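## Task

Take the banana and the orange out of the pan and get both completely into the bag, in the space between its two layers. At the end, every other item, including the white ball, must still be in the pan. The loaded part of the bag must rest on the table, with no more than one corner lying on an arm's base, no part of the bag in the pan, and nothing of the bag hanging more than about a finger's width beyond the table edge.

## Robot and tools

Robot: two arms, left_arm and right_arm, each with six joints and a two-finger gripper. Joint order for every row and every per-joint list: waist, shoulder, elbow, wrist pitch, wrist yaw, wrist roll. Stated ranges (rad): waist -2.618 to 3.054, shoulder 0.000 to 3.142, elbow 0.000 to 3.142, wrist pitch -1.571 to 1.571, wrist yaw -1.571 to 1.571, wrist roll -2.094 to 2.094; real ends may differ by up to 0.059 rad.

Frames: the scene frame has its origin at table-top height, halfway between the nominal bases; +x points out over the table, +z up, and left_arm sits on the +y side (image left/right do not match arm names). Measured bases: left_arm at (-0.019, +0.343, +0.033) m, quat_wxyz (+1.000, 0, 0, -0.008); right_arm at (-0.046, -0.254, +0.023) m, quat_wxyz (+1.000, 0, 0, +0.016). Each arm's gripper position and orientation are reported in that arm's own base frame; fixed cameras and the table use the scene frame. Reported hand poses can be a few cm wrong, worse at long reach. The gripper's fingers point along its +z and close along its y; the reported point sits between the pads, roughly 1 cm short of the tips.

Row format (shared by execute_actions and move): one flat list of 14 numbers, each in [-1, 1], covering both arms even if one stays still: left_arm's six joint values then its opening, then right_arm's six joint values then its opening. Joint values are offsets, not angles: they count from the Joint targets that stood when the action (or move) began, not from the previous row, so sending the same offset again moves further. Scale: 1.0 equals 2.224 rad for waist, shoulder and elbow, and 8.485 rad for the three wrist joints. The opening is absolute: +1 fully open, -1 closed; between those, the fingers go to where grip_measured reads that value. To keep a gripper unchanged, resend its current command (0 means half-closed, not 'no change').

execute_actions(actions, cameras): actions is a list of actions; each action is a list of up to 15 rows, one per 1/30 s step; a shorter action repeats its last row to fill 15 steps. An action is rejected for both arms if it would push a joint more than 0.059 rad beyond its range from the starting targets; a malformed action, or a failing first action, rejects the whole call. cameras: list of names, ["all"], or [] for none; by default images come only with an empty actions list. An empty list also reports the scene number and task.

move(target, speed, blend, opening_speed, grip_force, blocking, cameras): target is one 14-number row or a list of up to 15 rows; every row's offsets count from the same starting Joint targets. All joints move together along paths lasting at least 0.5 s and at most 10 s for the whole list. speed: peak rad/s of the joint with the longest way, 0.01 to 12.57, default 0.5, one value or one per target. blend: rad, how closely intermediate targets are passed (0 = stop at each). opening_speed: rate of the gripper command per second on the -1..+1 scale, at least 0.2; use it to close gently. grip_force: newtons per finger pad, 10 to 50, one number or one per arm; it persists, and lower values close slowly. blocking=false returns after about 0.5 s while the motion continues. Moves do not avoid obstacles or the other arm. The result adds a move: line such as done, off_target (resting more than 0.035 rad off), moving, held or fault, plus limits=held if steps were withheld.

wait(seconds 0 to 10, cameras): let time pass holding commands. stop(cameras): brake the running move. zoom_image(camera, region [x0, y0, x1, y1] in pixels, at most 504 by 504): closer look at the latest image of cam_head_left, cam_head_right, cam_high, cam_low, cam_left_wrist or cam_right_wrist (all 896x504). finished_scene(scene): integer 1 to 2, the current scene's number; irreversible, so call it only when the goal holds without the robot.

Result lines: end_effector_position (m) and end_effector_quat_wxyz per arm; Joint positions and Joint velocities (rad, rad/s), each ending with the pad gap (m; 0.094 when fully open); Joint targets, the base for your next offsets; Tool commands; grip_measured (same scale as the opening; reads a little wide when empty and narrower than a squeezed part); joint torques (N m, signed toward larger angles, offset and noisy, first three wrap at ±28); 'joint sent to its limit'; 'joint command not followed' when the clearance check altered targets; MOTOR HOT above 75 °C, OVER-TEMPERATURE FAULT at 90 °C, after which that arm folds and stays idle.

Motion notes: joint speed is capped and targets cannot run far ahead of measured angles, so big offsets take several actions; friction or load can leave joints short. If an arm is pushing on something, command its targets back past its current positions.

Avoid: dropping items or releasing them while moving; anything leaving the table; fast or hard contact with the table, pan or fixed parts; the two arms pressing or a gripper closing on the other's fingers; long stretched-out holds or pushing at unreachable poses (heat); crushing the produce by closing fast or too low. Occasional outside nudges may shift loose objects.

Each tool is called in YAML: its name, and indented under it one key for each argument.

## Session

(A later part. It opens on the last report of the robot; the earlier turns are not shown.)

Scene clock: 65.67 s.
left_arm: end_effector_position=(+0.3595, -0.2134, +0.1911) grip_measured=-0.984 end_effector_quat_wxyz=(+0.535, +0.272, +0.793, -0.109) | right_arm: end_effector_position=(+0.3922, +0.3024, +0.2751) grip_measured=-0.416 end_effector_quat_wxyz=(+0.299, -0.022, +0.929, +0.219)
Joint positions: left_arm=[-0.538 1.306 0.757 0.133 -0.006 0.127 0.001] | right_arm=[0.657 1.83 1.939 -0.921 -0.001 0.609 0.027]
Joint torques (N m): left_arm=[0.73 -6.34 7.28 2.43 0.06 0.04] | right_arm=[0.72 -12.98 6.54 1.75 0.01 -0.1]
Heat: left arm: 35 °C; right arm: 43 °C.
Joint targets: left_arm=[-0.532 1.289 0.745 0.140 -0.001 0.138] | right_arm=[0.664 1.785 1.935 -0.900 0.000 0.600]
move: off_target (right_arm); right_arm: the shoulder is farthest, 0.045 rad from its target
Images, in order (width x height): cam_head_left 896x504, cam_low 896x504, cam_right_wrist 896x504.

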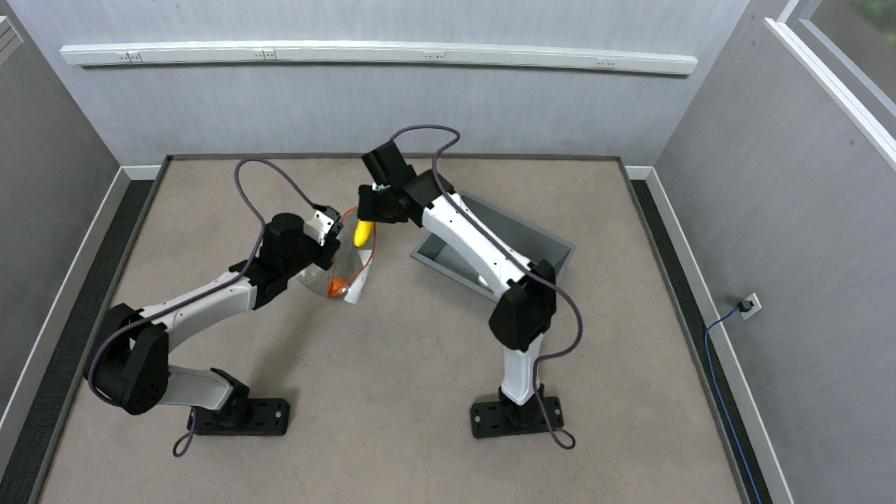

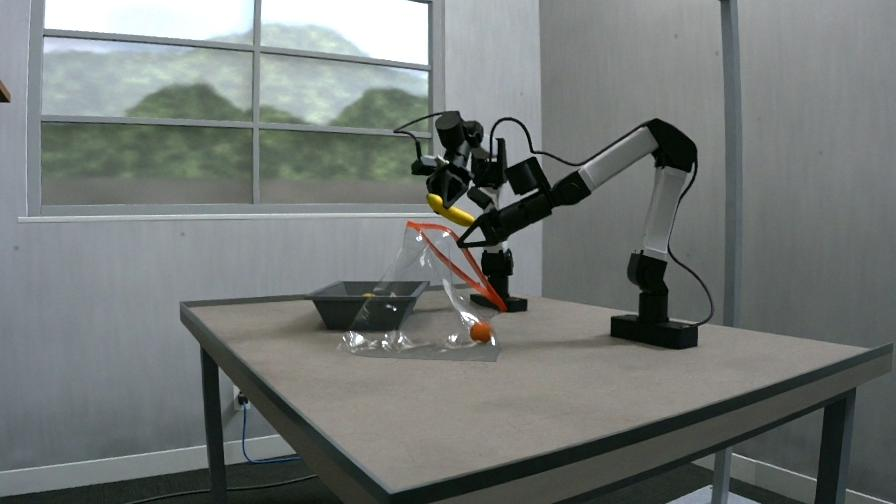

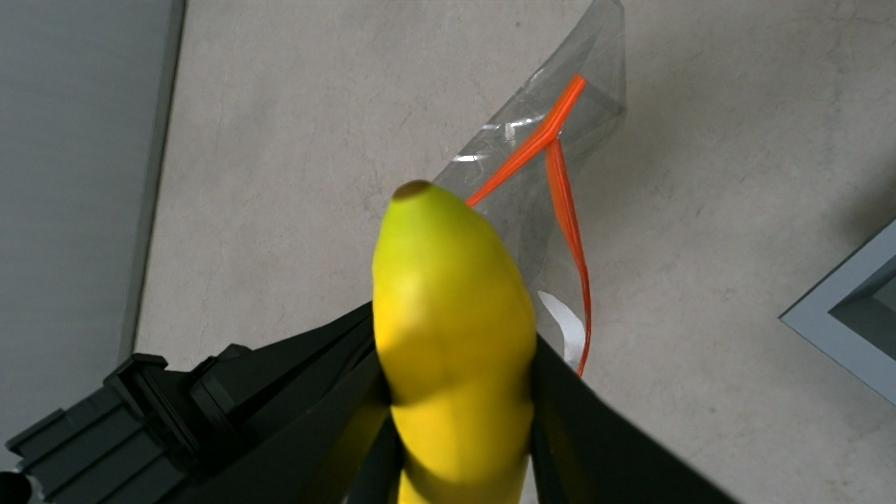

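move:
  target:
    - [0,0,0,0,0,0,-1,0,0.018,-0.3449,0.0949,0,0,-0.42]
    - [0,0,0,0,0,0,-1,0,0.018,-0.3449,0.0949,0,0,0.0]
  speed: 0.3
  opening_speed: 0.5
  cameras: ["cam_head_left","cam_low","cam_left_wrist","cam_right_wrist"]

zoom_image:
  camera: "cam_low"
  region: [340, 150, 560, 370]

Scene clock: 70.37 s.
left_arm: end_effector_position=(+0.3595, -0.2134, +0.1911) grip_measured=-0.984 end_effector_quat_wxyz=(+0.535, +0.272, +0.793, -0.109) | right_arm: end_effector_position=(+0.3920, +0.3022, +0.0937) grip_measured=-0.001 end_effector_quat_wxyz=(+0.314, -0.022, +0.921, +0.230)
Joint positions: left_arm=[-0.538 1.306 0.757 0.133 -0.006 0.127 0.001] | right_arm=[0.657 1.826 1.168 -0.114 -0.001 0.608 0.047]
Joint torques (N m): left_arm=[0.72 -6.38 7.21 2.43 0.06 0.04] | right_arm=[0.7 -9.05 6.78 1.78 0 -0.07]
Heat: left arm: 35 °C; right arm: 43 °C.
Joint targets: left_arm=[-0.532 1.289 0.745 0.140 -0.001 0.138] | right_arm=[0.664 1.825 1.167 -0.095 0.000 0.600]
move: done
Images, in order (width x height): cam_head_left 896x504, cam_low 896x504, cam_left_wrist 896x504, cam_right_wrist 896x504.

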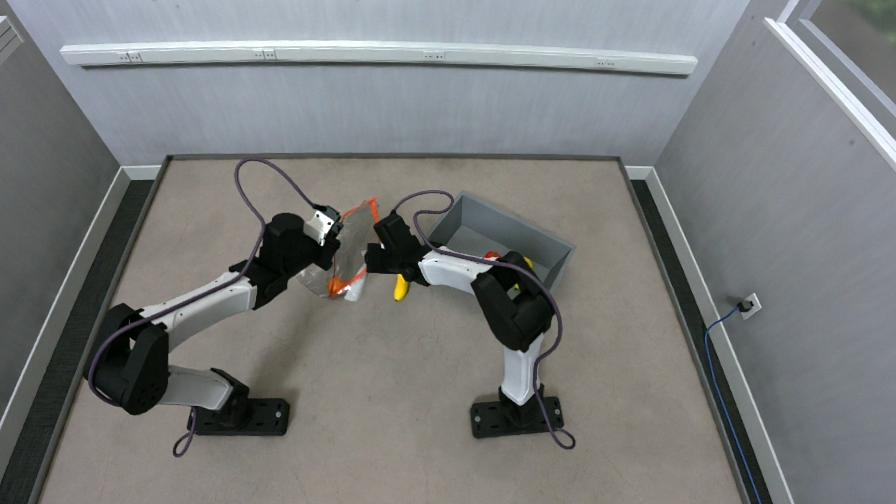

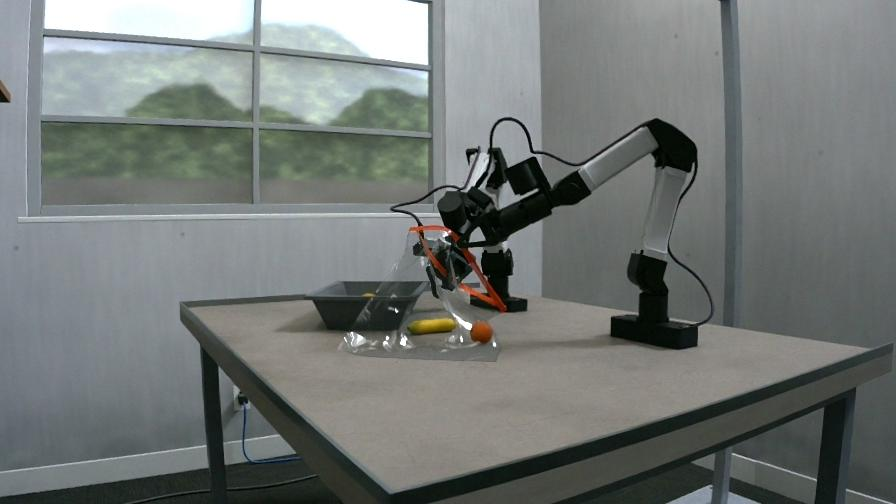

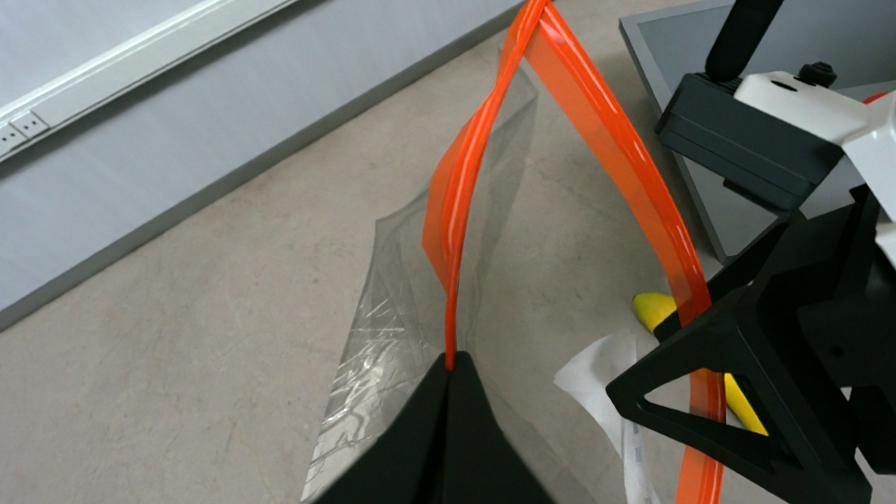

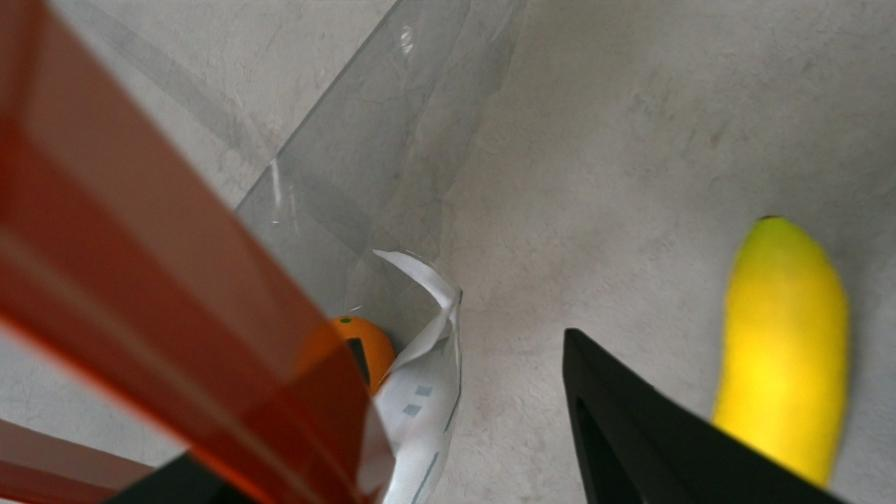

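Scaled by 2.291 from the camera's 896x504 image, which has a finer 1280x720 frame.

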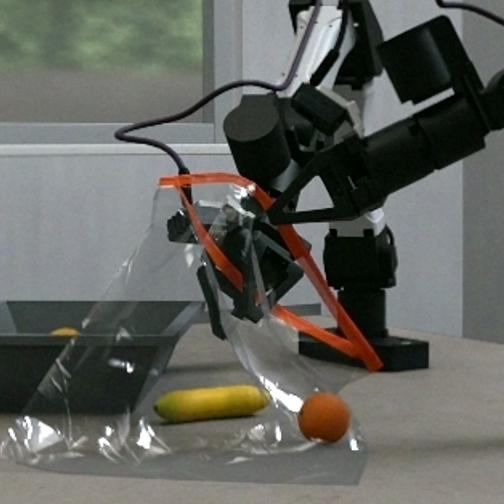

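move:
  target:
    - [0,0,0,0,0,0,-1,0,-0.018,0.3449,-0.0949,0,0,0.0]
    - [0,0,0,0,0,0,-1,-0.0661,0.1012,0.3476,-0.1451,0,-0.0079,0.1]
  speed: 0.5
  blend: 0.04
  cameras: ["cam_head_left","cam_low","cam_left_wrist","cam_right_wrist"]

zoom_image:
  camera: "cam_head_left"
  region: [280, 180, 460, 350]

Scene clock: 74.67 s.
left_arm: end_effector_position=(+0.3595, -0.2134, +0.1911) grip_measured=-0.984 end_effector_quat_wxyz=(+0.535, +0.272, +0.793, -0.109) | right_arm: end_effector_position=(+0.3650, +0.2093, +0.1298) grip_measured=+0.099 end_effector_quat_wxyz=(+0.051, +0.010, +0.998, +0.030)
Joint positions: left_arm=[-0.538 1.306 0.757 0.133 -0.006 0.127 0.001] | right_arm=[0.52 2.045 1.914 -1.321 -0.001 0.541 0.052]
Joint torques (N m): left_arm=[0.75 -6.34 7.28 2.43 0.06 0.04] | right_arm=[-0.34 -9.73 8.77 0.47 0 -0.04]
Heat: left arm: 35 °C; right arm: 43 °C.
Joint targets: left_arm=[-0.532 1.289 0.745 0.140 -0.001 0.138] | right_arm=[0.517 2.050 1.941 -1.326 0.000 0.534]
move: done
Images, in order (width x height): cam_head_left 896x504, cam_low 896x504, cam_left_wrist 896x504, cam_right_wrist 896x504.

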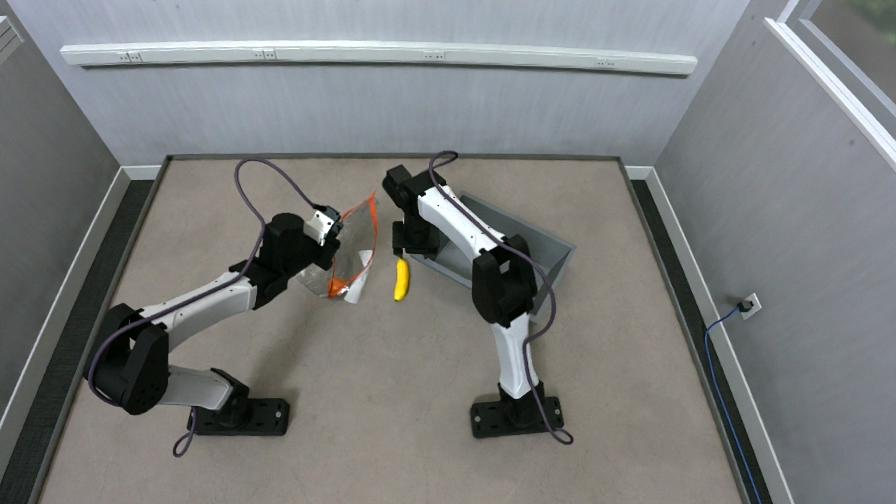

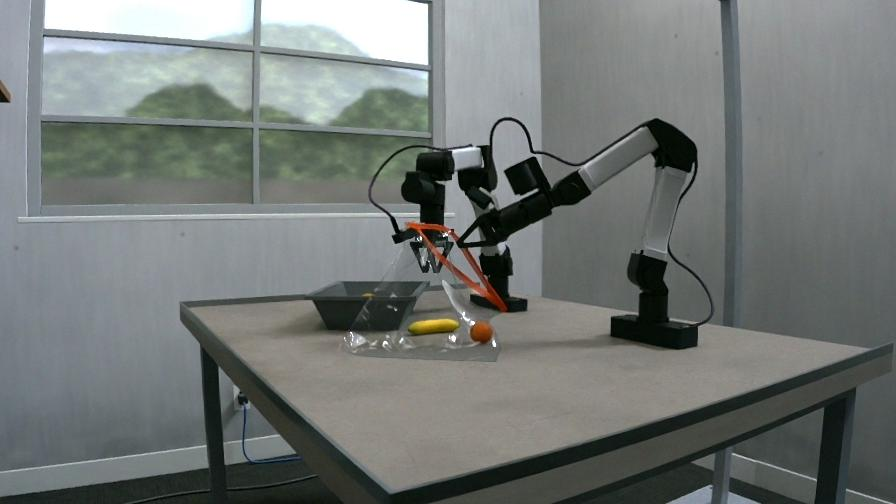

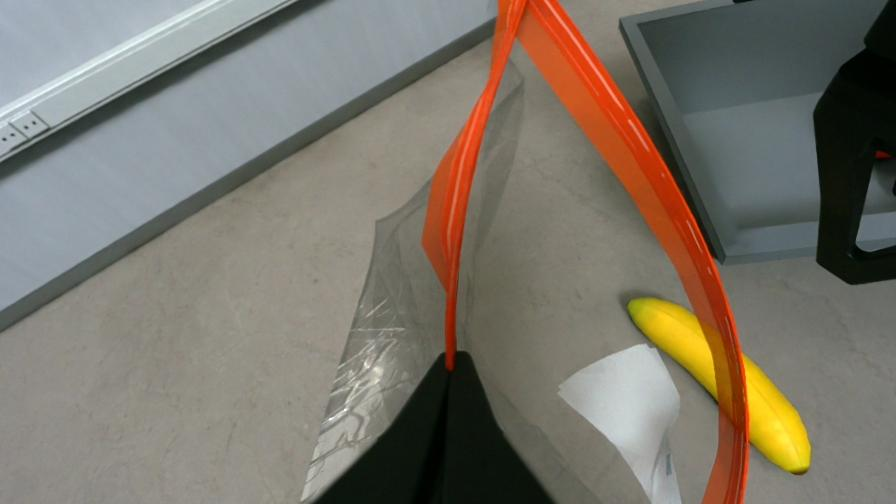

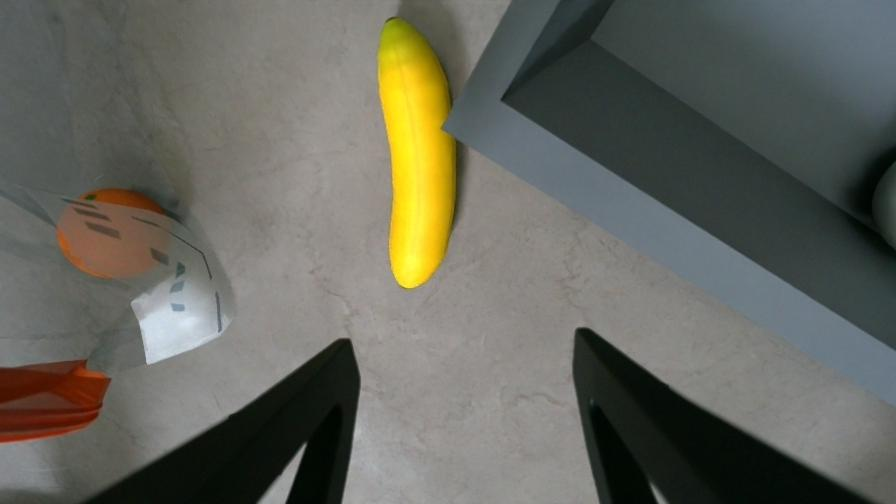

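Scaled by 2.800 from the camera's 896x504 image, which has a finer 1280x720 frame.

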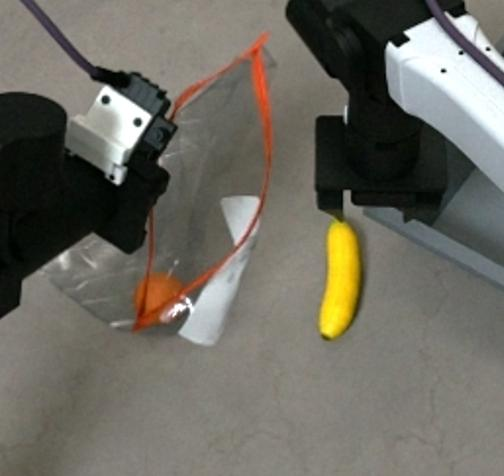

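move:
  target: [0,0,0,0,0,0,-1,0.0081,0.0474,-0.0526,0.0262,0,0.002,0.1]
  cameras: ["cam_right_wrist","cam_head_left"]

Scene clock: 77.47 s.
left_arm: end_effector_position=(+0.3595, -0.2134, +0.1911) grip_measured=-0.984 end_effector_quat_wxyz=(+0.535, +0.272, +0.793, -0.109) | right_arm: end_effector_position=(+0.3852, +0.2257, +0.0660) grip_measured=+0.099 end_effector_quat_wxyz=(+0.053, +0.007, +0.998, +0.032)
Joint positions: left_arm=[-0.538 1.306 0.757 0.133 -0.006 0.127 0.001] | right_arm=[0.53 2.151 1.823 -1.119 -0.001 0.543 0.052]
Joint torques (N m): left_arm=[0.75 -6.35 7.3 2.43 0.05 0.04] | right_arm=[0.54 -10.63 6.42 0.64 0.01 0.12]
Heat: left arm: 36 °C; right arm: 43 °C.
Joint targets: left_arm=[-0.532 1.289 0.745 0.140 -0.001 0.138] | right_arm=[0.535 2.156 1.824 -1.103 0.000 0.550]
move: done
Images, in order (width x height): cam_head_left 896x504, cam_right_wrist 896x504.

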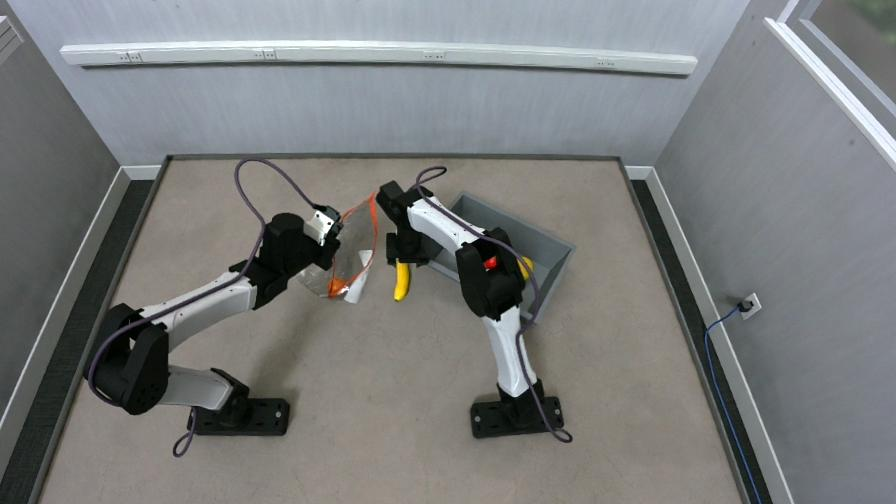

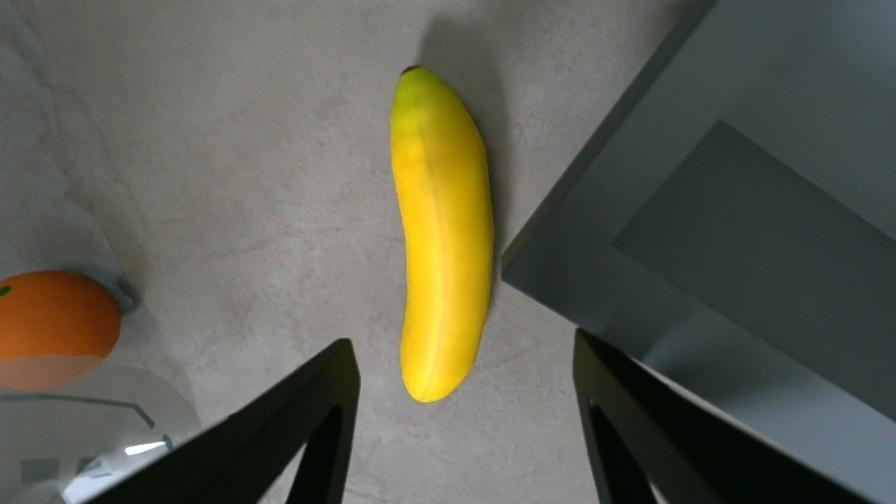

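move:
  target:
    - [0,0,0,0,0,0,-1,0.0162,0,0,0,0,0.0042,0.0]
    - [0,0,0,0,0,0,-1,0.0162,0.0059,-0.1077,0.0298,0,0.0042,0.0]
  blend: 0.02
  speed: 0.25
  cameras: ["cam_right_wrist"]

move:
  target: [0,0,0,0,0,0,-1,0,0,0,0,0,0,-0.4]
  opening_speed: 0.5
  cameras: ["cam_right_wrist"]

Scene clock: 80.00 s.
left_arm: end_effector_position=(+0.3595, -0.2134, +0.1911) grip_measured=-0.984 end_effector_quat_wxyz=(+0.535, +0.272, +0.793, -0.109) | right_arm: end_effector_position=(+0.3679, +0.2365, +0.0057) grip_measured=+0.001 end_effector_quat_wxyz=(+0.055, +0.004, +0.998, +0.036)
Joint positions: left_arm=[-0.538 1.306 0.757 0.133 -0.006 0.127 0.001] | right_arm=[0.571 2.157 1.586 -0.868 -0.001 0.579 0.047]
Joint torques (N m): left_arm=[0.72 -6.37 7.3 2.44 0.07 0.04] | right_arm=[-0.01 -9.8 5.86 0.74 0.02 0.11]
Heat: left arm: 36 °C; right arm: 43 °C.
Joint targets: left_arm=[-0.532 1.289 0.745 0.140 -0.001 0.138] | right_arm=[0.571 2.169 1.584 -0.851 0.000 0.586]
move: done; blend cut to 0.018 rad at target 1
Images, in order (width x height): cam_right_wrist 896x504.

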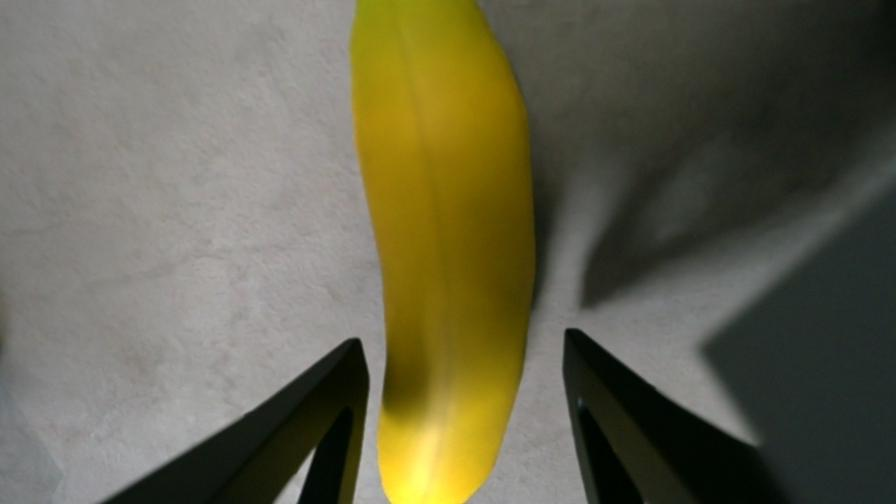

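Scene clock: 81.00 s.
left_arm: end_effector_position=(+0.3595, -0.2134, +0.1911) grip_measured=-0.984 end_effector_quat_wxyz=(+0.535, +0.272, +0.793, -0.109) | right_arm: end_effector_position=(+0.3688, +0.2371, +0.0059) grip_measured=-0.393 end_effector_quat_wxyz=(+0.057, +0.004, +0.998, +0.038)
Joint positions: left_arm=[-0.538 1.306 0.757 0.133 -0.006 0.127 0.001] | right_arm=[0.571 2.157 1.586 -0.863 -0.001 0.579 0.029]
Joint torques (N m): left_arm=[0.69 -6.32 7.27 2.43 0.06 0.05] | right_arm=[0.01 -9.81 5.86 0.66 0.01 0.11]
Heat: left arm: 36 °C; right arm: 43 °C.
Joint targets: left_arm=[-0.532 1.289 0.745 0.140 -0.001 0.138] | right_arm=[0.571 2.169 1.584 -0.851 0.000 0.586]
move: done
Images, in order (width x height): cam_right_wrist 896x504.

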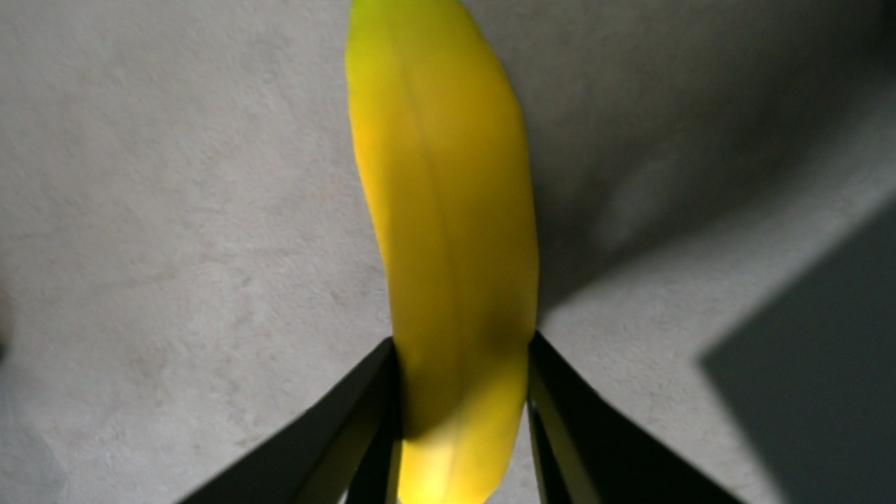

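move:
  target:
    - [0,0,0,0,0,0,-1,0,0,0,0,0,0,-0.5]
    - [0,0,0,0,0,0,-1,-0.005,-0.125,0.2232,-0.0519,0,0,-0.5]
  opening_speed: 0.5
  cameras: ["cam_right_wrist","cam_head_left","cam_low","cam_left_wrist"]

zoom_image:
  camera: "cam_head_left"
  region: [280, 180, 460, 350]

Scene clock: 96.20 s.
left_arm: end_effector_position=(+0.3595, -0.2134, +0.1911) grip_measured=-0.984 end_effector_quat_wxyz=(+0.535, +0.272, +0.793, -0.109) | right_arm: end_effector_position=(+0.3757, +0.2395, +0.2313) grip_measured=-0.479 end_effector_quat_wxyz=(+0.177, +0.006, +0.977, +0.115)
Joint positions: left_arm=[-0.538 1.306 0.757 0.133 -0.006 0.127 0.001] | right_arm=[0.567 1.916 2.063 -1.291 -0.001 0.579 0.024]
Joint torques (N m): left_arm=[0.76 -6.38 7.27 2.43 0.06 0.04] | right_arm=[-0.69 -11.45 8.09 1.09 0.01 0.1]
Heat: left arm: 37 °C; right arm: 43 °C.
Joint targets: left_arm=[-0.532 1.289 0.745 0.140 -0.001 0.138] | right_arm=[0.560 1.891 2.081 -1.291 0.000 0.586]
move: done
Images, in order (width x height): cam_head_left 896x504, cam_low 896x504, cam_left_wrist 896x504, cam_right_wrist 896x504.

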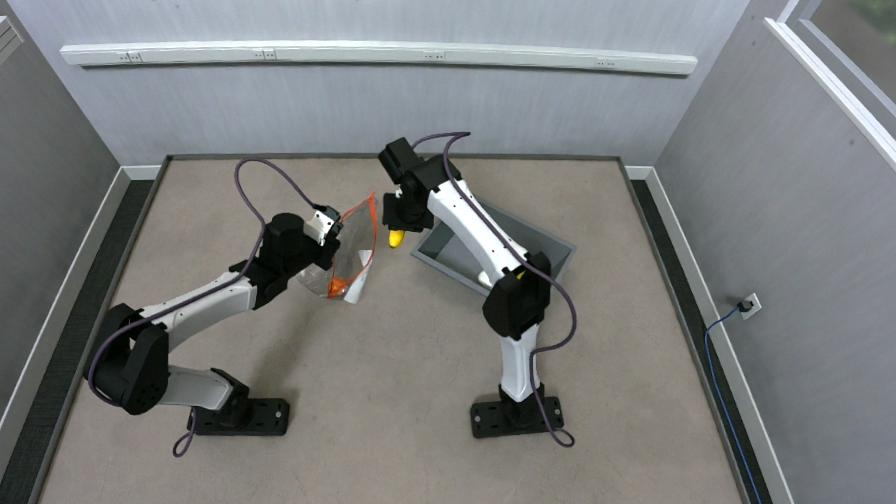

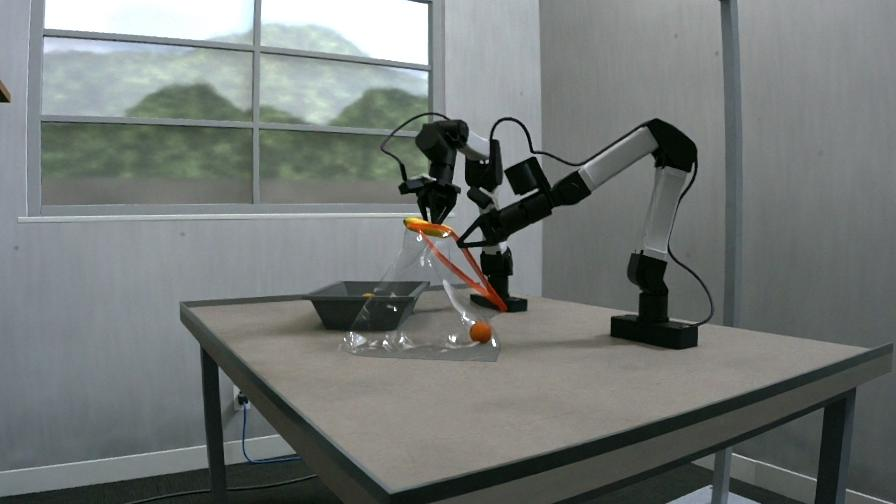

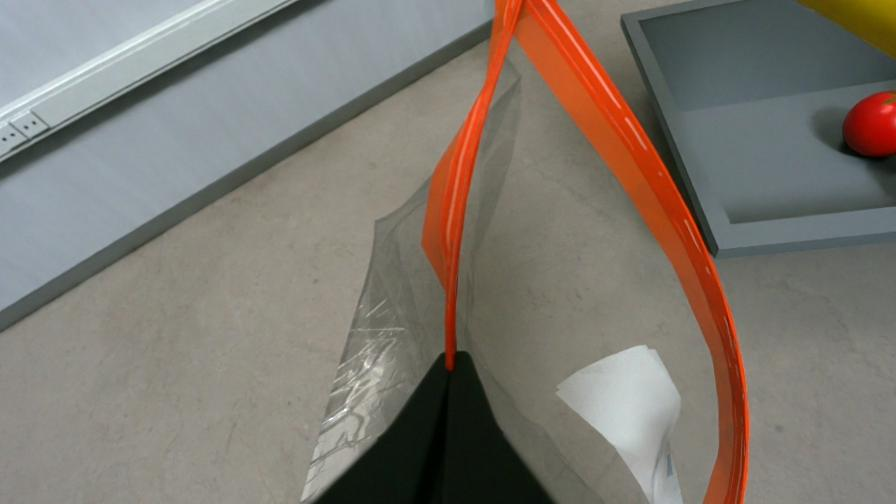

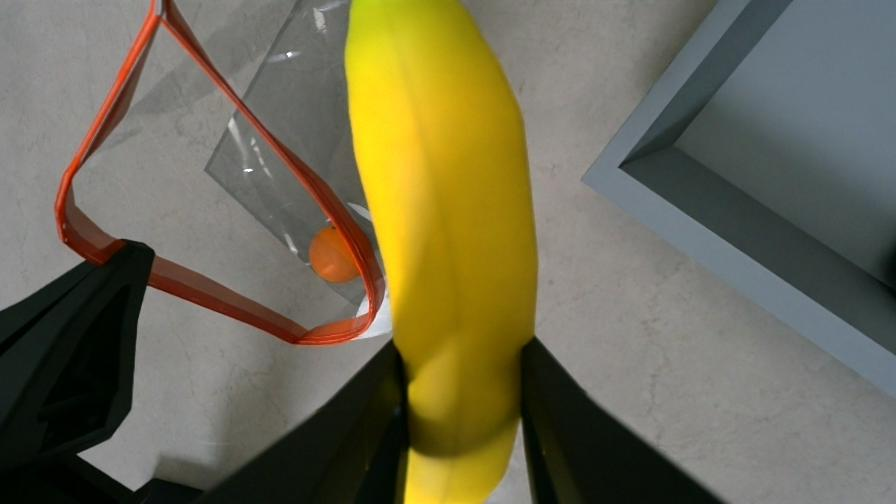

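Scaled by 2.800 from the camera's 896x504 image, which has a finer 1280x720 frame.

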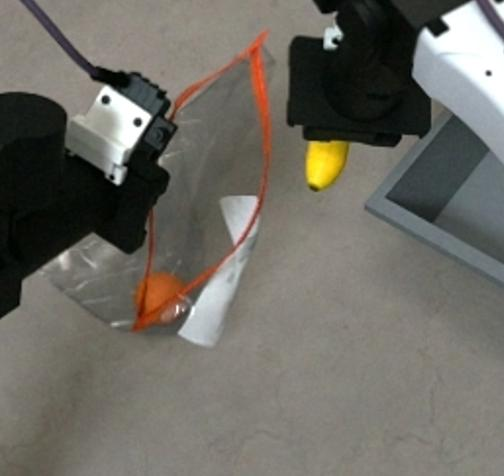

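move:
  target: [0,0,0,0,0,0,-1,0.0558,0.0609,0.0913,0.009,0,-0.0164,-0.5]
  cameras: ["cam_right_wrist","cam_head_left","cam_low","cam_left_wrist"]

zoom_image:
  camera: "cam_head_left"
  region: [280, 180, 460, 350]

Scene clock: 98.83 s.
left_arm: end_effector_position=(+0.3595, -0.2134, +0.1911) grip_measured=-0.984 end_effector_quat_wxyz=(+0.535, +0.272, +0.793, -0.109) | right_arm: end_effector_position=(+0.3819, +0.3116, +0.2595) grip_measured=-0.479 end_effector_quat_wxyz=(+0.238, -0.109, +0.953, +0.153)
Joint positions: left_arm=[-0.538 1.306 0.757 0.133 -0.006 0.127 0.001] | right_arm=[0.684 2.018 2.256 -1.234 -0.001 0.456 0.024]
Joint torques (N m): left_arm=[0.73 -6.37 7.31 2.43 0.06 0.04] | right_arm=[0.23 -9.35 9.02 1.49 0 -0.01]
Heat: left arm: 37 °C; right arm: 43 °C.
Joint targets: left_arm=[-0.532 1.289 0.745 0.140 -0.001 0.138] | right_arm=[0.684 2.026 2.284 -1.215 0.000 0.447]
move: done
Images, in order (width x height): cam_head_left 896x504, cam_low 896x504, cam_left_wrist 896x504, cam_right_wrist 896x504.

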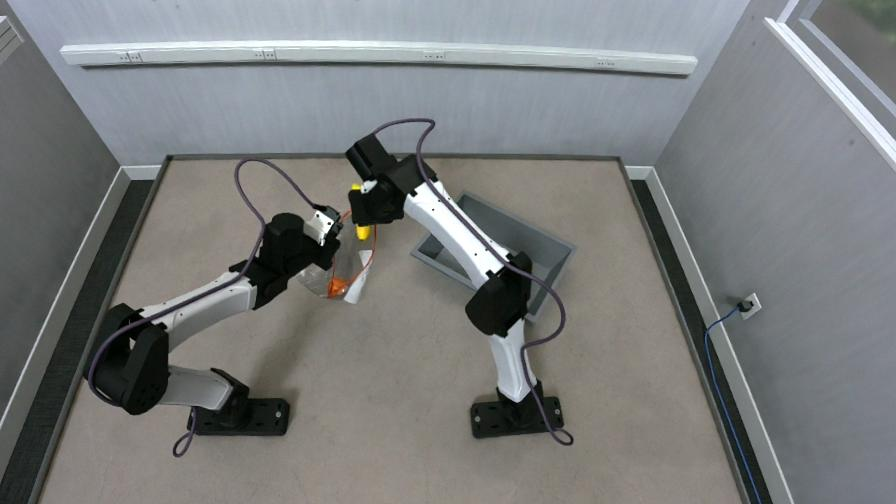

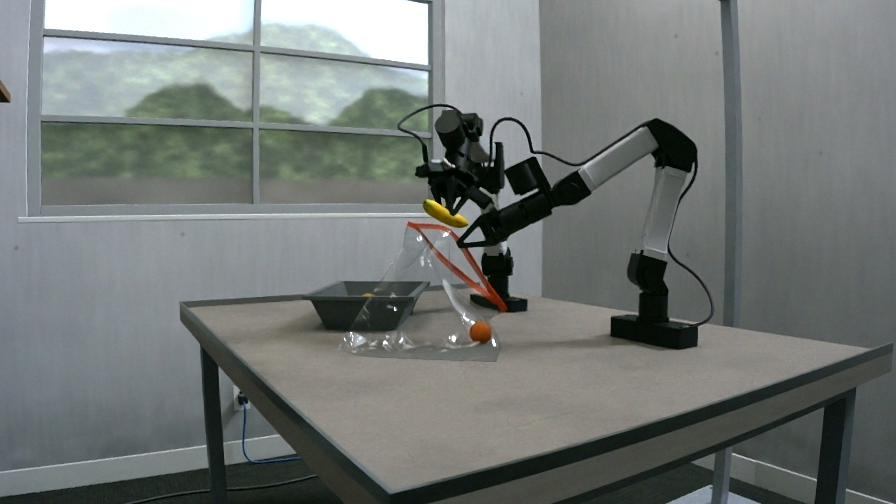

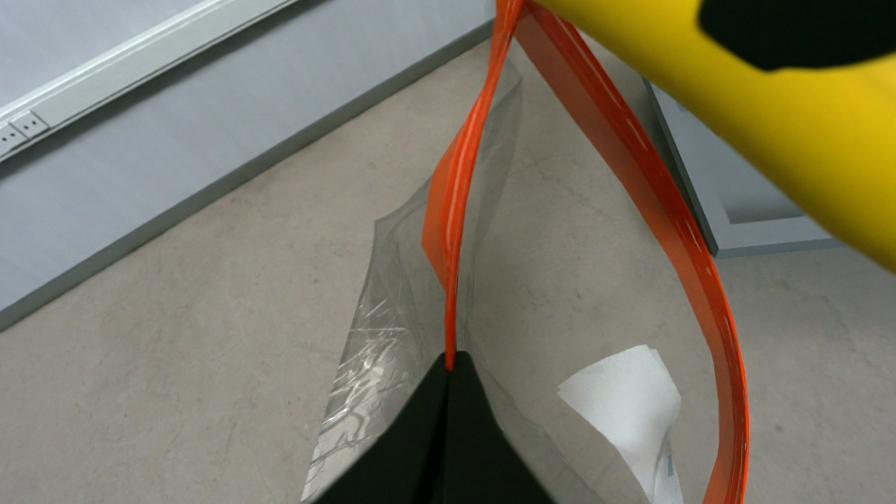

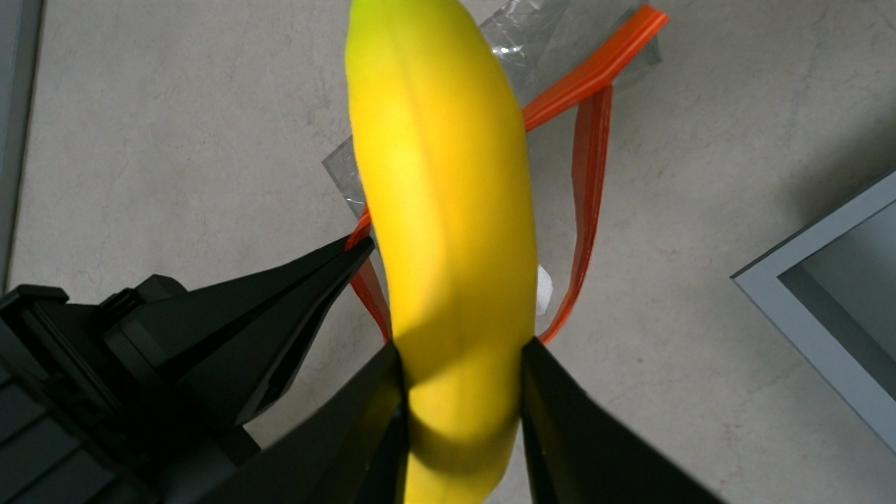

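Scaled by 2.800 from the camera's 896x504 image, which has a finer 1280x720 frame.

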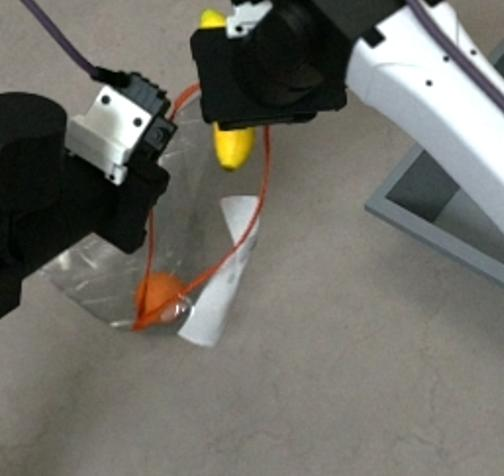

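move:
  target:
    - [0,0,0,0,0,0,-1,-0.0054,0,0,0,0,0.04,-0.5]
    - [0,0,0,0,0,0,-1,-0.0054,0.0064,-0.08,0.0104,0,0.04,-0.5]
  speed: 0.4
  cameras: ["cam_right_wrist","cam_head_left","cam_low","cam_left_wrist"]

zoom_image:
  camera: "cam_head_left"
  region: [280, 180, 460, 350]

Scene clock: 102.40 s.
left_arm: end_effector_position=(+0.3595, -0.2134, +0.1911) grip_measured=-0.984 end_effector_quat_wxyz=(+0.535, +0.272, +0.793, -0.109) | right_arm: end_effector_position=(+0.3863, +0.3116, +0.2087) grip_measured=-0.479 end_effector_quat_wxyz=(+0.183, +0.049, +0.968, +0.164)
Joint positions: left_arm=[-0.538 1.306 0.757 0.133 -0.006 0.127 0.001] | right_arm=[0.678 2.035 2.105 -1.145 -0.001 0.779 0.024]
Joint torques (N m): left_arm=[0.7 -6.32 7.25 2.44 0.06 0.04] | right_arm=[-0.57 -9.94 6.68 1.34 0.02 0.1]
Heat: left arm: 38 °C; right arm: 43 °C.
Joint targets: left_arm=[-0.532 1.289 0.745 0.140 -0.001 0.138] | right_arm=[0.672 2.040 2.106 -1.127 0.000 0.786]
move: done
Images, in order (width x height): cam_head_left 896x504, cam_low 896x504, cam_left_wrist 896x504, cam_right_wrist 896x504.

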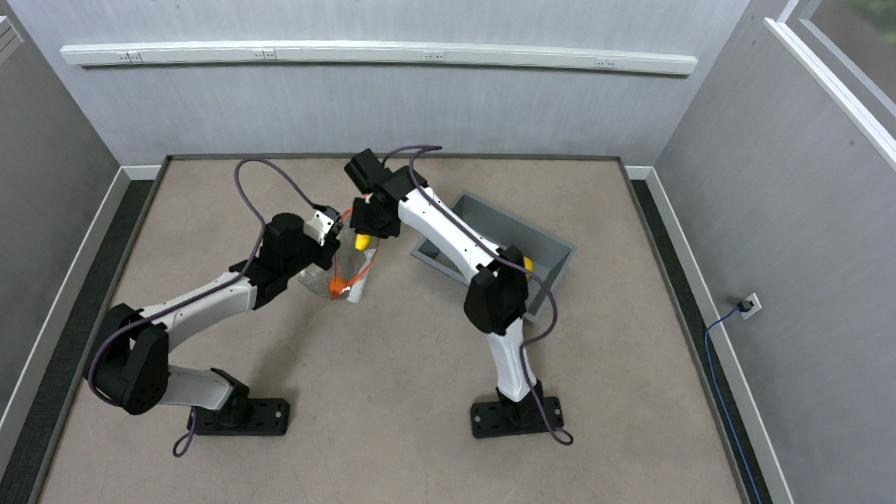

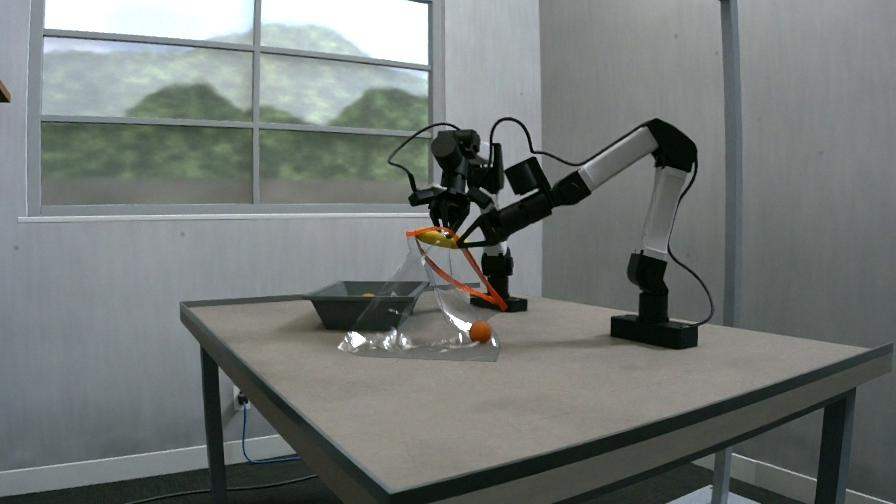

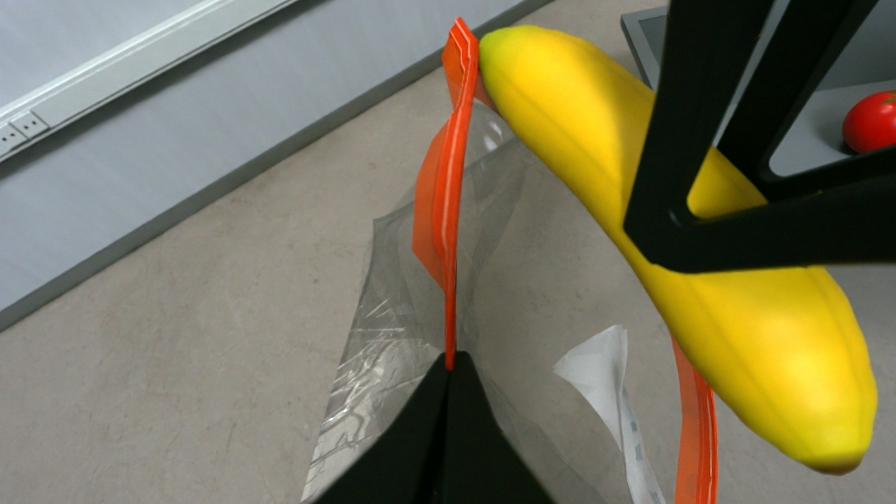

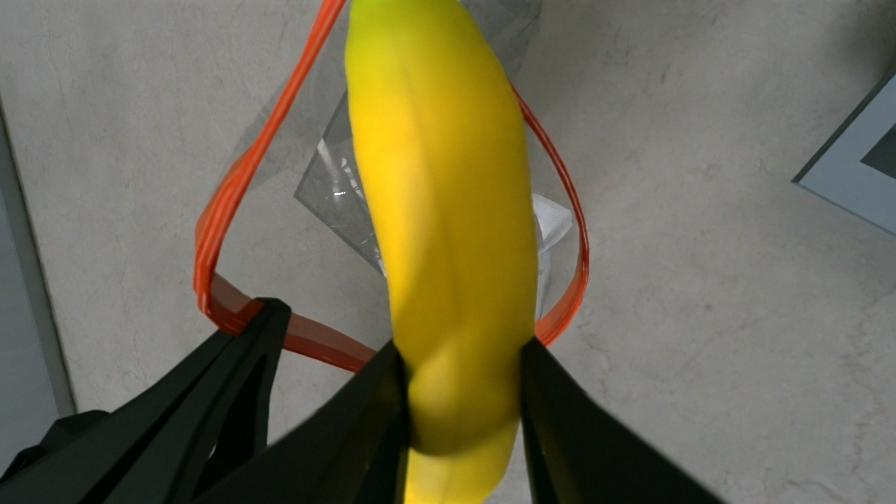

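Scaled by 2.800 from the camera's 896x504 image, which has a finer 1280x720 frame.

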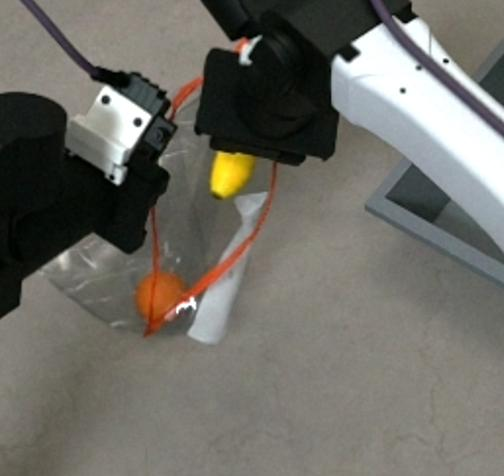

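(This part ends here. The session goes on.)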